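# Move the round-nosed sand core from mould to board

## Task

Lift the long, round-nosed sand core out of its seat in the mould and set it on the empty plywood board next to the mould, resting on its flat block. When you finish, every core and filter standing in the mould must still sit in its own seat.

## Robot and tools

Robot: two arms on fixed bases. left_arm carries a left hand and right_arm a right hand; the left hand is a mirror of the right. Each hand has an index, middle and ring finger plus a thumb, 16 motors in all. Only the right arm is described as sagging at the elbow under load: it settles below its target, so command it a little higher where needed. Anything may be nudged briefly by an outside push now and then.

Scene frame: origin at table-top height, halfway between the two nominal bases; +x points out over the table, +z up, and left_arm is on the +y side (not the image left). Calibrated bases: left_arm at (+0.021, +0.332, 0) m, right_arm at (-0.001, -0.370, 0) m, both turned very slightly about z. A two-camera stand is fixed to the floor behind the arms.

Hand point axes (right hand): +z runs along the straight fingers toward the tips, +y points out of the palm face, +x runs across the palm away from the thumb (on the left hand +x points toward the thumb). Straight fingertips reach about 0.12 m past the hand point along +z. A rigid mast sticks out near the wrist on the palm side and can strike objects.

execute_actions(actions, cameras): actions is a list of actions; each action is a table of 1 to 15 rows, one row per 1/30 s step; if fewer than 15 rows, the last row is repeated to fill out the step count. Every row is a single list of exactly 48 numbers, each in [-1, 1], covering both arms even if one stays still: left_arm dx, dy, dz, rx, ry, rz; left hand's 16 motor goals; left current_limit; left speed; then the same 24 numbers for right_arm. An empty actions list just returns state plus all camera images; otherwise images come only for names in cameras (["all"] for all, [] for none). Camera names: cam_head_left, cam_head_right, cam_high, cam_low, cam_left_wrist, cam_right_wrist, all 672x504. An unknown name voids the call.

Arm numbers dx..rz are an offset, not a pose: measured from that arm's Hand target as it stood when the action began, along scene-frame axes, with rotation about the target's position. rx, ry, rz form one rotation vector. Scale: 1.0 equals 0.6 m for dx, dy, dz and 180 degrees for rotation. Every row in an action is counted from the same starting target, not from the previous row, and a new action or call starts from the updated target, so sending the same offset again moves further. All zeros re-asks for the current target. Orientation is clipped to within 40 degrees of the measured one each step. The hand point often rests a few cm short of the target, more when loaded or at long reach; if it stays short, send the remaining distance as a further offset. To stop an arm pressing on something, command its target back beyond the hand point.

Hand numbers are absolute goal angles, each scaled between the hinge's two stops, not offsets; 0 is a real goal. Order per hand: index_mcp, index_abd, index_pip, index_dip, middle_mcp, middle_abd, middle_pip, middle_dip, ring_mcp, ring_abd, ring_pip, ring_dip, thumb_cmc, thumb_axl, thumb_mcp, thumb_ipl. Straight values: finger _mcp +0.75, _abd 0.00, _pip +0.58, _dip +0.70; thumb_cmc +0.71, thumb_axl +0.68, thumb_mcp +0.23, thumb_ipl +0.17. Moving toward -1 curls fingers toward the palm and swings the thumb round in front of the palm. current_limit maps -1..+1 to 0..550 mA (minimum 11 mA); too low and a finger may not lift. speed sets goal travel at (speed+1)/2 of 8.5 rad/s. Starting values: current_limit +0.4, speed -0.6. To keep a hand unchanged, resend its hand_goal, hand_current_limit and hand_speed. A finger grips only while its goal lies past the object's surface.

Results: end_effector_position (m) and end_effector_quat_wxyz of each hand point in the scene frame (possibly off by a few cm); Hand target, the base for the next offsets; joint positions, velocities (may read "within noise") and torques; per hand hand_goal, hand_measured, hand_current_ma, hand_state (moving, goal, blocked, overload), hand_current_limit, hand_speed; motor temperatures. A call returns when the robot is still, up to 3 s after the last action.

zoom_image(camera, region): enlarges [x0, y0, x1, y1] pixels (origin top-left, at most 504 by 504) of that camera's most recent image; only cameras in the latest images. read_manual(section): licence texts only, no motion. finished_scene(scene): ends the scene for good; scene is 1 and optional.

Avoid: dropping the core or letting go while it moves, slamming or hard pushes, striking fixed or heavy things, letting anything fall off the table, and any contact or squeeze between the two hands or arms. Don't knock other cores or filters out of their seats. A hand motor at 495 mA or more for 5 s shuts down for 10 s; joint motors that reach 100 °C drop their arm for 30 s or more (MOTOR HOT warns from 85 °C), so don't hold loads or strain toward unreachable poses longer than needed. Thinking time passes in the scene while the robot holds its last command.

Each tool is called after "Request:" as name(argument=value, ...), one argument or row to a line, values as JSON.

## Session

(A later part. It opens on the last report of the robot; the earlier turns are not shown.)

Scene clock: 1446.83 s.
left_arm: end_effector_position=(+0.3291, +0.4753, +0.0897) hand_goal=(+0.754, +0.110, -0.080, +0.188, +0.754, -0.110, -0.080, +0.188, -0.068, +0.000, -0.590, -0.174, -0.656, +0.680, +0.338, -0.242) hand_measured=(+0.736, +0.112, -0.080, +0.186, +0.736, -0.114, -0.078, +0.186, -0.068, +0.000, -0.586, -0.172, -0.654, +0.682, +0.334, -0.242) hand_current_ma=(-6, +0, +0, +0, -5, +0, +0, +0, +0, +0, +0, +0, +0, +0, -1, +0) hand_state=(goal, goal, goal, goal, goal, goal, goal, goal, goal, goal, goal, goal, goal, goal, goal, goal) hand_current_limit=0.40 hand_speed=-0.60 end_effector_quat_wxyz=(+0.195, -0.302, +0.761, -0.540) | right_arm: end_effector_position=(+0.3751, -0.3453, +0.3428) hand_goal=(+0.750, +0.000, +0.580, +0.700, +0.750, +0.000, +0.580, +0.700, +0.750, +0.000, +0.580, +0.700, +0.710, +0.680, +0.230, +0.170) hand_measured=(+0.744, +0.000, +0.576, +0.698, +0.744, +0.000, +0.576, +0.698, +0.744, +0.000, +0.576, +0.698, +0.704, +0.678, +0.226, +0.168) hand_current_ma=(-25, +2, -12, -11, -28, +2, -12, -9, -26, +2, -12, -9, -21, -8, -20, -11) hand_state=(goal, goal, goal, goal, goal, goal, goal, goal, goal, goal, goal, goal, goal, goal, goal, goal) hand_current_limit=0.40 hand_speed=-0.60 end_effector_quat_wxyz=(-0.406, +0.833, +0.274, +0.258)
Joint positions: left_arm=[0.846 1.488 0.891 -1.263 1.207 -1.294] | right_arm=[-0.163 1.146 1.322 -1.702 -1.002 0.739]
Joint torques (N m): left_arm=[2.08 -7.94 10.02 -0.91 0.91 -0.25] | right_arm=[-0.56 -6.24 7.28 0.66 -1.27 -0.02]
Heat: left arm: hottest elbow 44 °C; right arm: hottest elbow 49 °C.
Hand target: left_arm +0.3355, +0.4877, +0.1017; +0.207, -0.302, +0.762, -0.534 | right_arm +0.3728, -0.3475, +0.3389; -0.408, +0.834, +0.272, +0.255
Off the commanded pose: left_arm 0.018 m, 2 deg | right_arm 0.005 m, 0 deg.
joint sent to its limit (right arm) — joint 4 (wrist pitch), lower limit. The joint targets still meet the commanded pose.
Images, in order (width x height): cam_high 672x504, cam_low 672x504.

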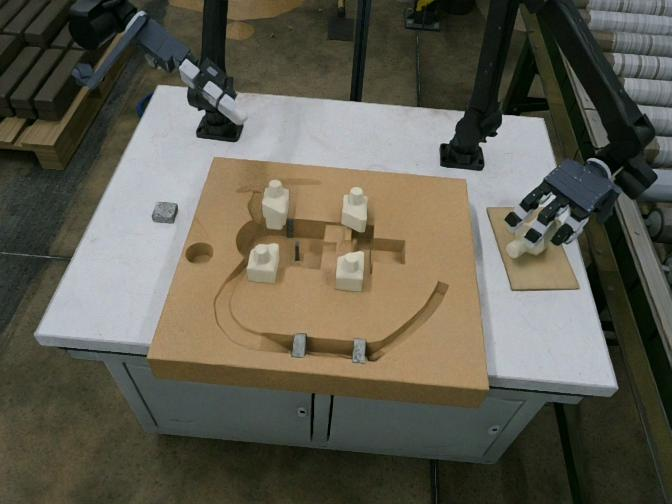

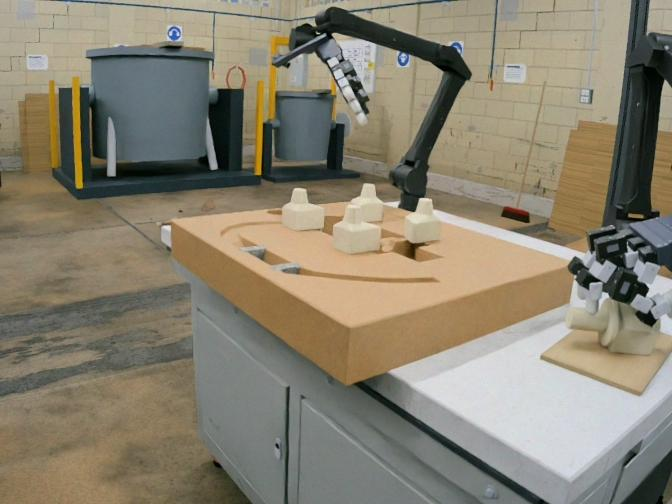

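Request:
execute_actions(
  actions=[
    [[0.005,0.005,0.01,0,0,0,0.753,0.11,-0.08,0.188,0.753,-0.11,-0.08,0.188,-0.068,0,-0.591,-0.174,-0.657,0.68,0.337,-0.243,0.4,-0.6,0,0,0,0,0,0,0.75,0,0.58,0.7,0.75,0,0.58,0.7,0.75,0,0.58,0.7,0.71,0.68,0.23,0.17,0.4,-0.6],[0.01,0.01,0.02,0,0,0,0.753,0.11,-0.08,0.188,0.753,-0.11,-0.08,0.188,-0.068,0,-0.591,-0.174,-0.657,0.68,0.337,-0.243,0.4,-0.6,0,0,0,0,0,0,0.75,0,0.58,0.7,0.75,0,0.58,0.7,0.75,0,0.58,0.7,0.71,0.68,0.23,0.17,0.4,-0.6],[0.01,0.01,0.03,0,0,0,0.753,0.11,-0.08,0.188,0.753,-0.11,-0.08,0.188,-0.068,0,-0.591,-0.174,-0.657,0.68,0.337,-0.243,0.4,-0.6,0,0,0,0,0,0,0.75,0,0.58,0.7,0.75,0,0.58,0.7,0.75,0,0.58,0.7,0.71,0.68,0.23,0.17,0.4,-0.6],[0.01,0.01,0.04,0,0,0,0.753,0.11,-0.08,0.188,0.753,-0.11,-0.08,0.188,-0.068,0,-0.591,-0.174,-0.657,0.68,0.337,-0.243,0.4,-0.6,0,0,0,0,0,0,0.75,0,0.58,0.7,0.75,0,0.58,0.7,0.75,0,0.58,0.7,0.71,0.68,0.23,0.17,0.4,-0.6]],
  ],
  cameras=["cam_low","cam_high"],
)

Request:
zoom_image(
  camera="cam_low",
  region=[520, 210, 672, 400],
)

Scene clock: 1456.80 s.
left_arm: end_effector_position=(+0.3348, +0.4814, +0.1134) hand_goal=(+0.754, +0.110, -0.080, +0.188, +0.754, -0.110, -0.080, +0.188, -0.068, +0.000, -0.590, -0.174, -0.656, +0.680, +0.338, -0.242) hand_measured=(+0.736, +0.112, -0.080, +0.186, +0.736, -0.114, -0.078, +0.186, -0.068, +0.000, -0.586, -0.172, -0.654, +0.682, +0.334, -0.242) hand_current_ma=(-5, +0, +0, +0, -5, +0, +0, +0, +0, +0, +0, +0, +0, +0, -1, +0) hand_state=(goal, goal, goal, goal, goal, goal, goal, goal, goal, goal, goal, goal, goal, goal, goal, goal) hand_current_limit=0.40 hand_speed=-0.60 end_effector_quat_wxyz=(+0.196, -0.302, +0.761, -0.540) | right_arm: end_effector_position=(+0.3751, -0.3453, +0.3428) hand_goal=(+0.750, +0.000, +0.580, +0.700, +0.750, +0.000, +0.580, +0.700, +0.750, +0.000, +0.580, +0.700, +0.710, +0.680, +0.230, +0.170) hand_measured=(+0.744, +0.000, +0.576, +0.698, +0.744, +0.000, +0.576, +0.698, +0.744, +0.000, +0.576, +0.698, +0.704, +0.678, +0.226, +0.168) hand_current_ma=(-25, +2, -12, -11, -28, +2, -12, -9, -26, +2, -12, -9, -21, -8, -20, -11) hand_state=(goal, goal, goal, goal, goal, goal, goal, goal, goal, goal, goal, goal, goal, goal, goal, goal) hand_current_limit=0.40 hand_speed=-0.60 end_effector_quat_wxyz=(-0.406, +0.833, +0.274, +0.258)
Joint positions: left_arm=[0.846 1.47 0.945 -1.33 1.208 -1.298] | right_arm=[-0.163 1.146 1.322 -1.702 -1.002 0.739]
Joint torques (N m): left_arm=[1.96 -7.82 10.69 -0.95 0.89 -0.26] | right_arm=[-0.56 -6.24 7.28 0.65 -1.27 -0.02]
Heat: left arm: hottest elbow 45 °C; right arm: hottest elbow 49 °C.
Hand target: left_arm +0.3415, +0.4937, +0.1259; +0.207, -0.302, +0.762, -0.534 | right_arm +0.3728, -0.3475, +0.3389; -0.408, +0.834, +0.272, +0.255
Off the commanded pose: left_arm 0.019 m, 1 deg | right_arm 0.005 m, 0 deg.
joint sent to its limit (right arm) — joint 4 (wrist pitch), lower limit. The joint targets still meet the commanded pose.
Images, in order (width x height): cam_high 672x504, cam_low 672x504.

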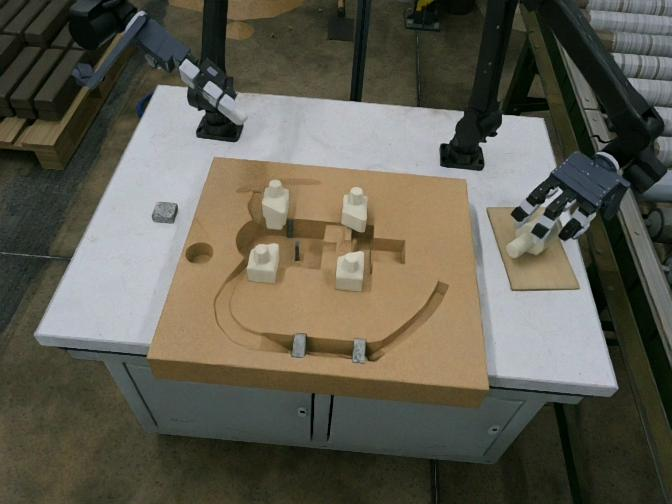

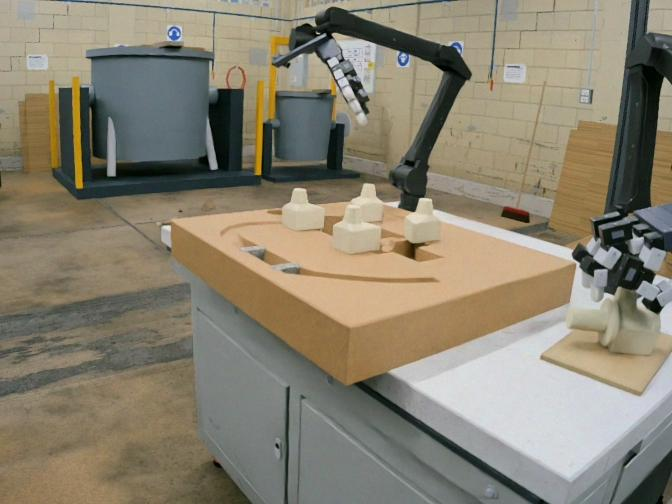

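Scaled by 2.653 from the camera's 672x504 image, which has a finer 960x720 frame.

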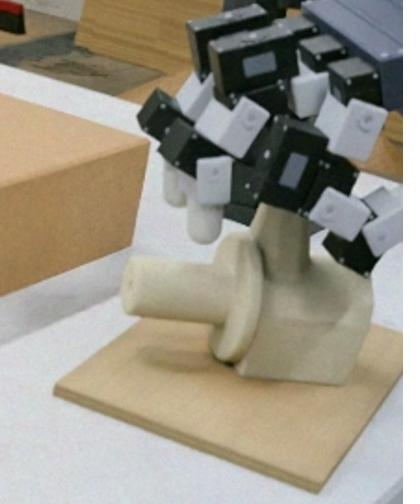

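Core stands unmoved. Continue up.

Request:
execute_actions(
  actions=[
    [[0,0,0.01,0,0,0,0.753,0.11,-0.08,0.188,0.753,-0.11,-0.08,0.188,-0.068,0,-0.591,-0.174,-0.657,0.68,0.337,-0.243,0.4,-0.6,0,0,0,0,0,0,0.75,0,0.58,0.7,0.75,0,0.58,0.7,0.75,0,0.58,0.7,0.71,0.68,0.23,0.17,0.4,-0.6],[0,0,0.02,0,0,0,0.753,0.11,-0.08,0.188,0.753,-0.11,-0.08,0.188,-0.068,0,-0.591,-0.174,-0.657,0.68,0.337,-0.243,0.4,-0.6,0,0,0,0,0,0,0.75,0,0.58,0.7,0.75,0,0.58,0.7,0.75,0,0.58,0.7,0.71,0.68,0.23,0.17,0.4,-0.6],[0,0,0.03,0,0,0,0.753,0.11,-0.08,0.188,0.753,-0.11,-0.08,0.188,-0.068,0,-0.591,-0.174,-0.657,0.68,0.337,-0.243,0.4,-0.6,0,0,0,0,0,0,0.75,0,0.58,0.7,0.75,0,0.58,0.7,0.75,0,0.58,0.7,0.71,0.68,0.23,0.17,0.4,-0.6],[0,0,0.04,0,0,0,0.753,0.11,-0.08,0.188,0.753,-0.11,-0.08,0.188,-0.068,0,-0.591,-0.174,-0.657,0.68,0.337,-0.243,0.4,-0.6,0,0,0,0,0,0,0.75,0,0.58,0.7,0.75,0,0.58,0.7,0.75,0,0.58,0.7,0.71,0.68,0.23,0.17,0.4,-0.6],[0,0,0.05,0,0,0,0.753,0.11,-0.08,0.188,0.753,-0.11,-0.08,0.188,-0.068,0,-0.591,-0.174,-0.657,0.68,0.337,-0.243,0.4,-0.6,0,0,0,0,0,0,0.75,0,0.58,0.7,0.75,0,0.58,0.7,0.75,0,0.58,0.7,0.71,0.68,0.23,0.17,0.4,-0.6],[0,0,0.06,0,0,0,0.753,0.11,-0.08,0.188,0.753,-0.11,-0.08,0.188,-0.068,0,-0.591,-0.174,-0.657,0.68,0.337,-0.243,0.4,-0.6,0,0,0,0,0,0,0.75,0,0.58,0.7,0.75,0,0.58,0.7,0.75,0,0.58,0.7,0.71,0.68,0.23,0.17,0.4,-0.6],[0,0,0.07,0,0,0,0.753,0.11,-0.08,0.188,0.753,-0.11,-0.08,0.188,-0.068,0,-0.591,-0.174,-0.657,0.68,0.337,-0.243,0.4,-0.6,0,0,0,0,0,0,0.75,0,0.58,0.7,0.75,0,0.58,0.7,0.75,0,0.58,0.7,0.71,0.68,0.23,0.17,0.4,-0.6]],
  ],
  cameras=["cam_low","cam_high"],
)

Request:
zoom_image(
  camera="cam_low",
  region=[520, 210, 672, 400],
)

Request:
zoom_image(
  camera="cam_high",
  region=[480, 130, 640, 310],
)

Scene clock: 1469.60 s.
left_arm: end_effector_position=(+0.3357, +0.4821, +0.1563) hand_goal=(+0.754, +0.110, -0.080, +0.188, +0.754, -0.110, -0.080, +0.188, -0.068, +0.000, -0.590, -0.174, -0.656, +0.680, +0.338, -0.242) hand_measured=(+0.736, +0.112, -0.080, +0.186, +0.738, -0.114, -0.078, +0.186, -0.068, +0.000, -0.586, -0.172, -0.654, +0.682, +0.334, -0.242) hand_current_ma=(-5, +0, +0, +0, -5, +0, +0, +0, +0, +0, +0, +0, +0, +0, -1, +0) hand_state=(goal, goal, goal, goal, goal, goal, goal, goal, goal, goal, goal, goal, goal, goal, goal, goal) hand_current_limit=0.40 hand_speed=-0.60 end_effector_quat_wxyz=(+0.197, -0.302, +0.761, -0.539) | right_arm: end_effector_position=(+0.3751, -0.3453, +0.3428) hand_goal=(+0.750, +0.000, +0.580, +0.700, +0.750, +0.000, +0.580, +0.700, +0.750, +0.000, +0.580, +0.700, +0.710, +0.680, +0.230, +0.170) hand_measured=(+0.744, +0.000, +0.576, +0.698, +0.744, +0.000, +0.576, +0.698, +0.744, +0.000, +0.576, +0.698, +0.704, +0.678, +0.226, +0.168) hand_current_ma=(-25, +2, -12, -11, -28, +2, -12, -9, -26, +2, -12, -9, -21, -8, -20, -11) hand_state=(goal, goal, goal, goal, goal, goal, goal, goal, goal, goal, goal, goal, goal, goal, goal, goal) hand_current_limit=0.40 hand_speed=-0.60 end_effector_quat_wxyz=(-0.406, +0.833, +0.274, +0.258)
Joint positions: left_arm=[0.846 1.415 1.013 -1.446 1.209 -1.303] | right_arm=[-0.163 1.146 1.322 -1.702 -1.002 0.739]
Joint torques (N m): left_arm=[1.96 -7.12 11.23 -0.94 0.85 -0.23] | right_arm=[-0.62 -6.3 7.28 0.65 -1.27 -0.02]
Heat: left arm: hottest elbow 46 °C; right arm: hottest elbow 49 °C.
Hand target: left_arm +0.3415, +0.4937, +0.1678; +0.207, -0.302, +0.762, -0.534 | right_arm +0.3728, -0.3475, +0.3389; -0.408, +0.834, +0.272, +0.255
Off the commanded pose: left_arm 0.017 m, 1 deg | right_arm 0.005 m, 0 deg.
joint sent to its limit (right arm) — joint 4 (wrist pitch), lower limit. The joint targets still meet the commanded pose.
Images, in order (width x height): cam_high 672x504, cam_low 672x504.

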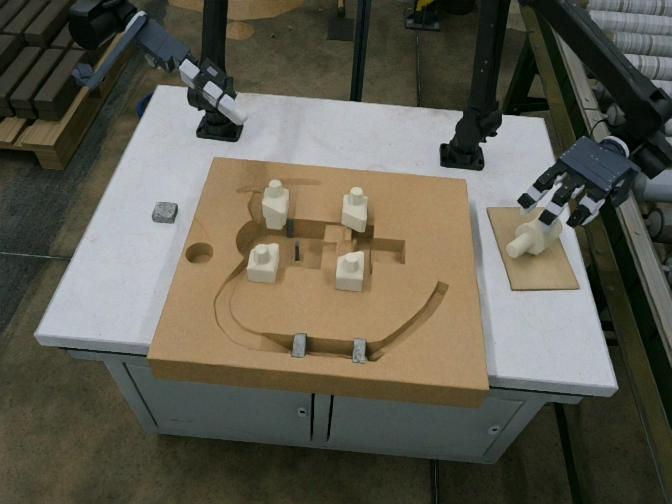

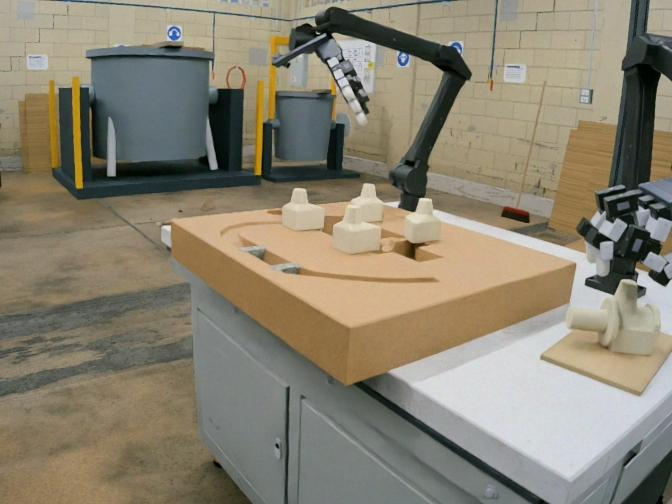

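Scaled by 2.653 from the camera's 672x504 image, which has a finer 960x720 frame.

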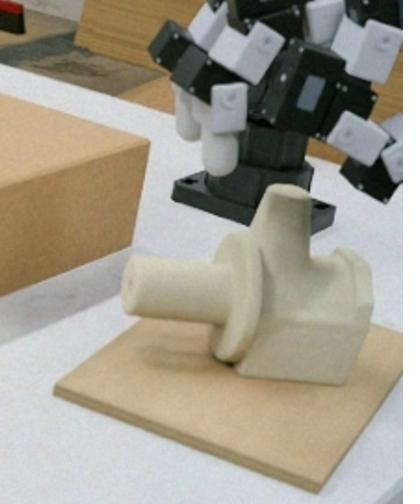

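Scaled by 2.800 from the camera's 672x504 image, which has a finer 960x720 frame.

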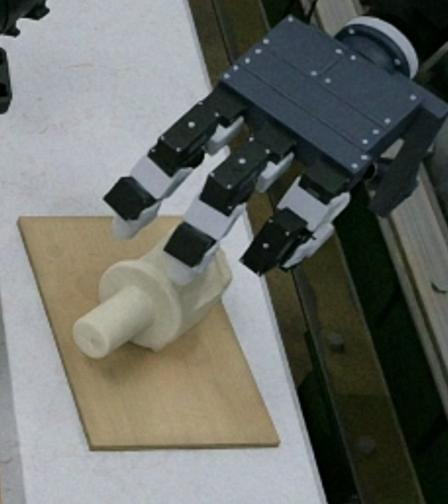

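Request:
execute_actions(
  actions=[
    [[-0.01,-0.01,0.02,0,0,0,0.753,0.11,-0.08,0.188,0.753,-0.11,-0.08,0.188,-0.068,0,-0.591,-0.174,-0.657,0.68,0.337,-0.243,0.4,-0.6,0,0,0,0,0,0,0.75,0,0.58,0.7,0.75,0,0.58,0.7,0.75,0,0.58,0.7,0.71,0.68,0.23,0.17,0.4,-0.6],[-0.02,-0.02,0.04,0,0,0,0.753,0.11,-0.08,0.188,0.753,-0.11,-0.08,0.188,-0.068,0,-0.591,-0.174,-0.657,0.68,0.337,-0.243,0.4,-0.6,0,0,0,0,0,0,0.75,0,0.58,0.7,0.75,0,0.58,0.7,0.75,0,0.58,0.7,0.71,0.68,0.23,0.17,0.4,-0.6],[-0.03,-0.03,0.06,0,0,0,0.753,0.11,-0.08,0.188,0.753,-0.11,-0.08,0.188,-0.068,0,-0.591,-0.174,-0.657,0.68,0.337,-0.243,0.4,-0.6,0,0,0,0,0,0,0.75,0,0.58,0.7,0.75,0,0.58,0.7,0.75,0,0.58,0.7,0.71,0.68,0.23,0.17,0.4,-0.6],[-0.04,-0.03,0.08,0,0,0,0.753,0.11,-0.08,0.188,0.753,-0.11,-0.08,0.188,-0.068,0,-0.591,-0.174,-0.657,0.68,0.337,-0.243,0.4,-0.6,0,0,0,0,0,0,0.75,0,0.58,0.7,0.75,0,0.58,0.7,0.75,0,0.58,0.7,0.71,0.68,0.23,0.17,0.4,-0.6],[-0.06,-0.03,0.1,0,0,0,0.753,0.11,-0.08,0.188,0.753,-0.11,-0.08,0.188,-0.068,0,-0.591,-0.174,-0.657,0.68,0.337,-0.243,0.4,-0.6,0,0,0,0,0,0,0.75,0,0.58,0.7,0.75,0,0.58,0.7,0.75,0,0.58,0.7,0.71,0.68,0.23,0.17,0.4,-0.6],[-0.08,-0.03,0.12,0,0,0,0.753,0.11,-0.08,0.188,0.753,-0.11,-0.08,0.188,-0.068,0,-0.591,-0.174,-0.657,0.68,0.337,-0.243,0.4,-0.6,0,0,0,0,0,0,0.75,0,0.58,0.7,0.75,0,0.58,0.7,0.75,0,0.58,0.7,0.71,0.68,0.23,0.17,0.4,-0.6],[-0.1,-0.03,0.13,0,0,0,0.753,0.11,-0.08,0.188,0.753,-0.11,-0.08,0.188,-0.068,0,-0.591,-0.174,-0.657,0.68,0.337,-0.243,0.4,-0.6,0,0,0,0,0,0,0.75,0,0.58,0.7,0.75,0,0.58,0.7,0.75,0,0.58,0.7,0.71,0.68,0.23,0.17,0.4,-0.6]],
  ],
  cameras=["cam_low","cam_high","cam_head_left","cam_head_right"],
)

Request:
zoom_image(
  camera="cam_high",
  region=[480, 180, 600, 310],
)

Request:
zoom_image(
  camera="cam_head_left",
  region=[190, 230, 310, 350],
)

Scene clock: 1484.77 s.
left_arm: end_effector_position=(+0.2800, +0.4641, +0.2336) hand_goal=(+0.754, +0.110, -0.080, +0.188, +0.754, -0.110, -0.080, +0.188, -0.068, +0.000, -0.590, -0.174, -0.656, +0.680, +0.338, -0.242) hand_measured=(+0.738, +0.112, -0.080, +0.186, +0.738, -0.114, -0.078, +0.186, -0.068, +0.000, -0.586, -0.172, -0.654, +0.682, +0.334, -0.242) hand_current_ma=(-5, +0, +0, +0, -5, +0, +0, +0, +0, +0, +0, +0, +0, +0, -1, +0) hand_state=(goal, goal, goal, goal, goal, goal, goal, goal, goal, goal, goal, goal, goal, goal, goal, goal) hand_current_limit=0.40 hand_speed=-0.60 end_effector_quat_wxyz=(+0.219, -0.324, +0.767, -0.508) | right_arm: end_effector_position=(+0.3751, -0.3453, +0.3428) hand_goal=(+0.750, +0.000, +0.580, +0.700, +0.750, +0.000, +0.580, +0.700, +0.750, +0.000, +0.580, +0.700, +0.710, +0.680, +0.230, +0.170) hand_measured=(+0.744, +0.000, +0.576, +0.698, +0.744, +0.000, +0.576, +0.698, +0.744, +0.000, +0.576, +0.698, +0.704, +0.678, +0.226, +0.168) hand_current_ma=(-25, +2, -12, -11, -28, +2, -12, -9, -26, +2, -12, -9, -21, -8, -20, -11) hand_state=(goal, goal, goal, goal, goal, goal, goal, goal, goal, goal, goal, goal, goal, goal, goal, goal) hand_current_limit=0.40 hand_speed=-0.60 end_effector_quat_wxyz=(-0.406, +0.833, +0.274, +0.258)
Joint positions: left_arm=[0.928 1.175 1.03 -1.674 1.16 -1.294] | right_arm=[-0.163 1.146 1.322 -1.702 -1.002 0.739]
Joint torques (N m): left_arm=[2.32 -4.13 11.99 -0.88 0.78 -0.26] | right_arm=[-0.62 -6.24 7.28 0.65 -1.27 -0.02]
Heat: left arm: hottest elbow 46 °C; right arm: hottest elbow 49 °C.
Hand target: left_arm +0.2815, +0.4757, +0.2459; +0.207, -0.301, +0.762, -0.534 | right_arm +0.3728, -0.3475, +0.3389; -0.408, +0.834, +0.272, +0.255
Off the commanded pose: left_arm 0.017 m, 4 deg | right_arm 0.005 m, 0 deg.
joint sent to its limit (left arm) — joint 4 (wrist pitch), lower limit. The joint targets are off in orientation, not in position.
joint sent to its limit (right arm) — joint 4 (wrist pitch), lower limit. The joint targets still meet the commanded pose.
Images, in order (width x height): cam_head_left 672x504, cam_head_right 672x504, cam_high 672x504, cam_low 672x504.

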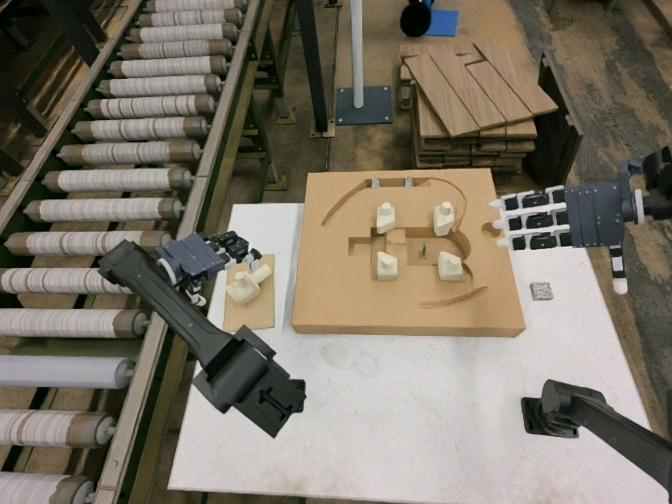

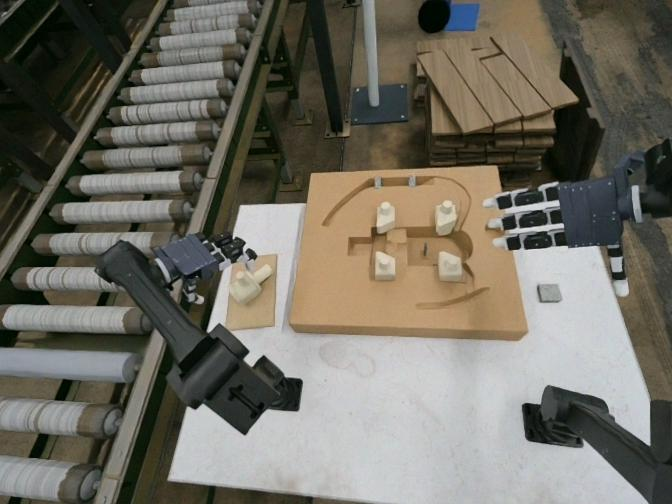

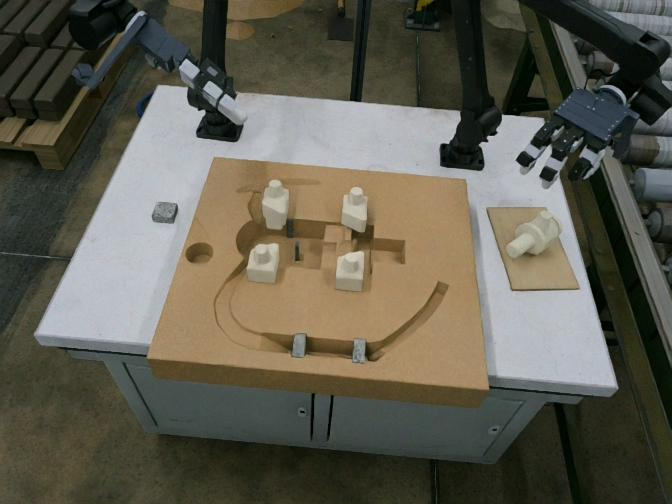

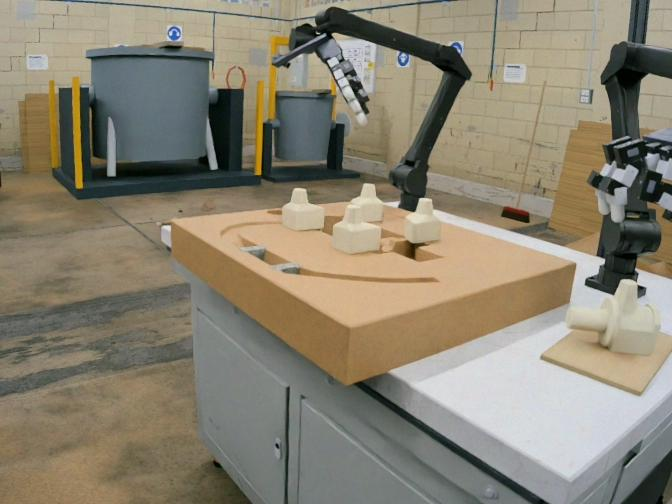

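Scaled by 3.877 from the camera's 672x504 image, which has a finer 960x720 frame.

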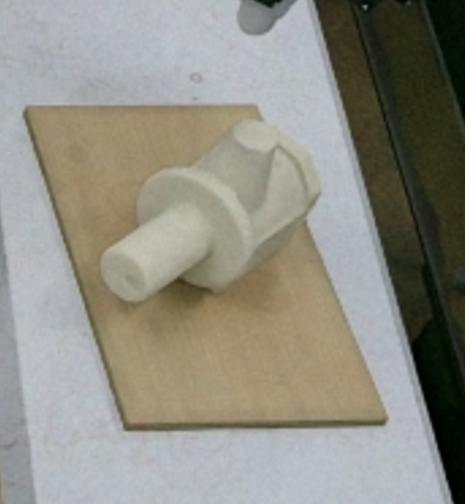

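Scaled by 4.200 from the camera's 672x504 image, which has a finer 960x720 frame.

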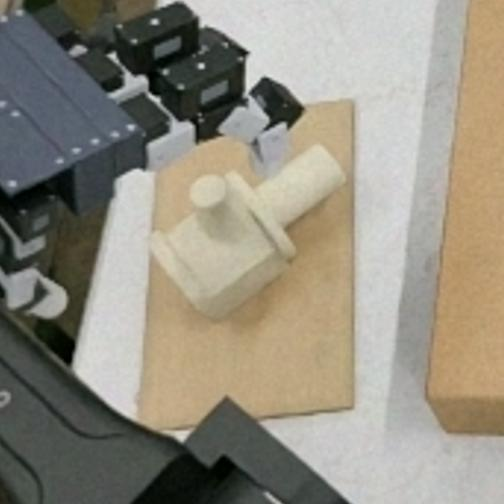

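Request:
zoom_image(
  camera="cam_low",
  region=[562, 270, 672, 400],
)

Request:
zoom_image(
  camera="cam_head_right",
  region=[200, 240, 300, 340],
)

Scaled by 3.877 from the camera's 672x504 image, which has a finer 960x720 frame.

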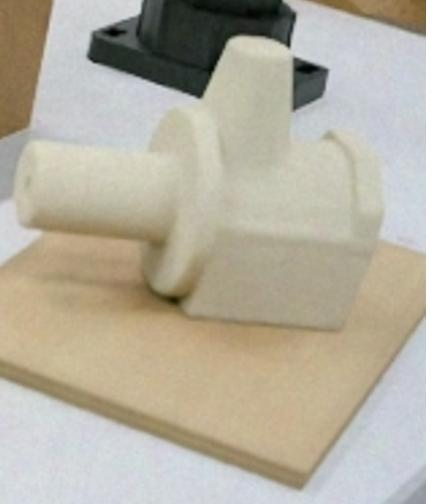

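Scaled by 5.040 from the camera's 672x504 image, which has a finer 960x720 frame.

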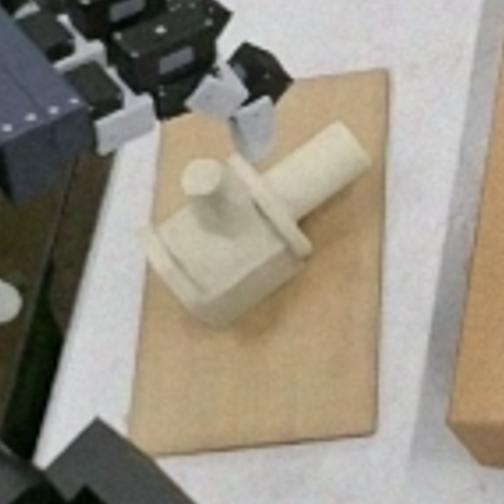

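Request:
zoom_image(
  camera="cam_high",
  region=[150, 150, 490, 400],
)

Request:
zoom_image(
  camera="cam_head_right",
  region=[280, 160, 540, 350],
)

Request:
zoom_image(
  camera="cam_low",
  region=[210, 170, 470, 300],
)

Scaled by 1.482 from the camera's 672x504 image, which has a finer 960x720 frame.

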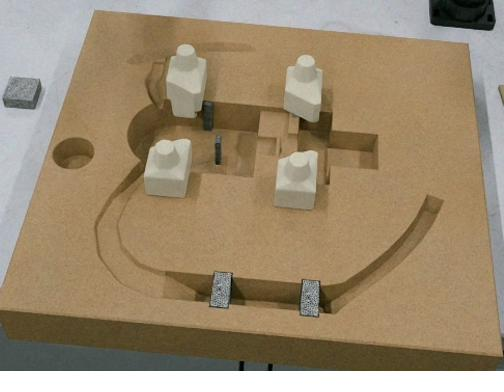

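Scaled by 1.938 from the camera's 672x504 image, which has a finer 960x720 frame.

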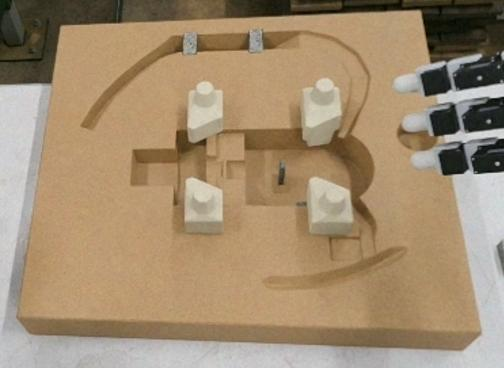

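Scaled by 1.938 from the camera's 672x504 image, which has a finer 960x720 frame.

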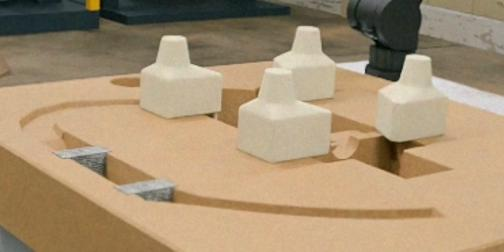

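Request:
finished_scene(
)

The scene is finished: the task was done.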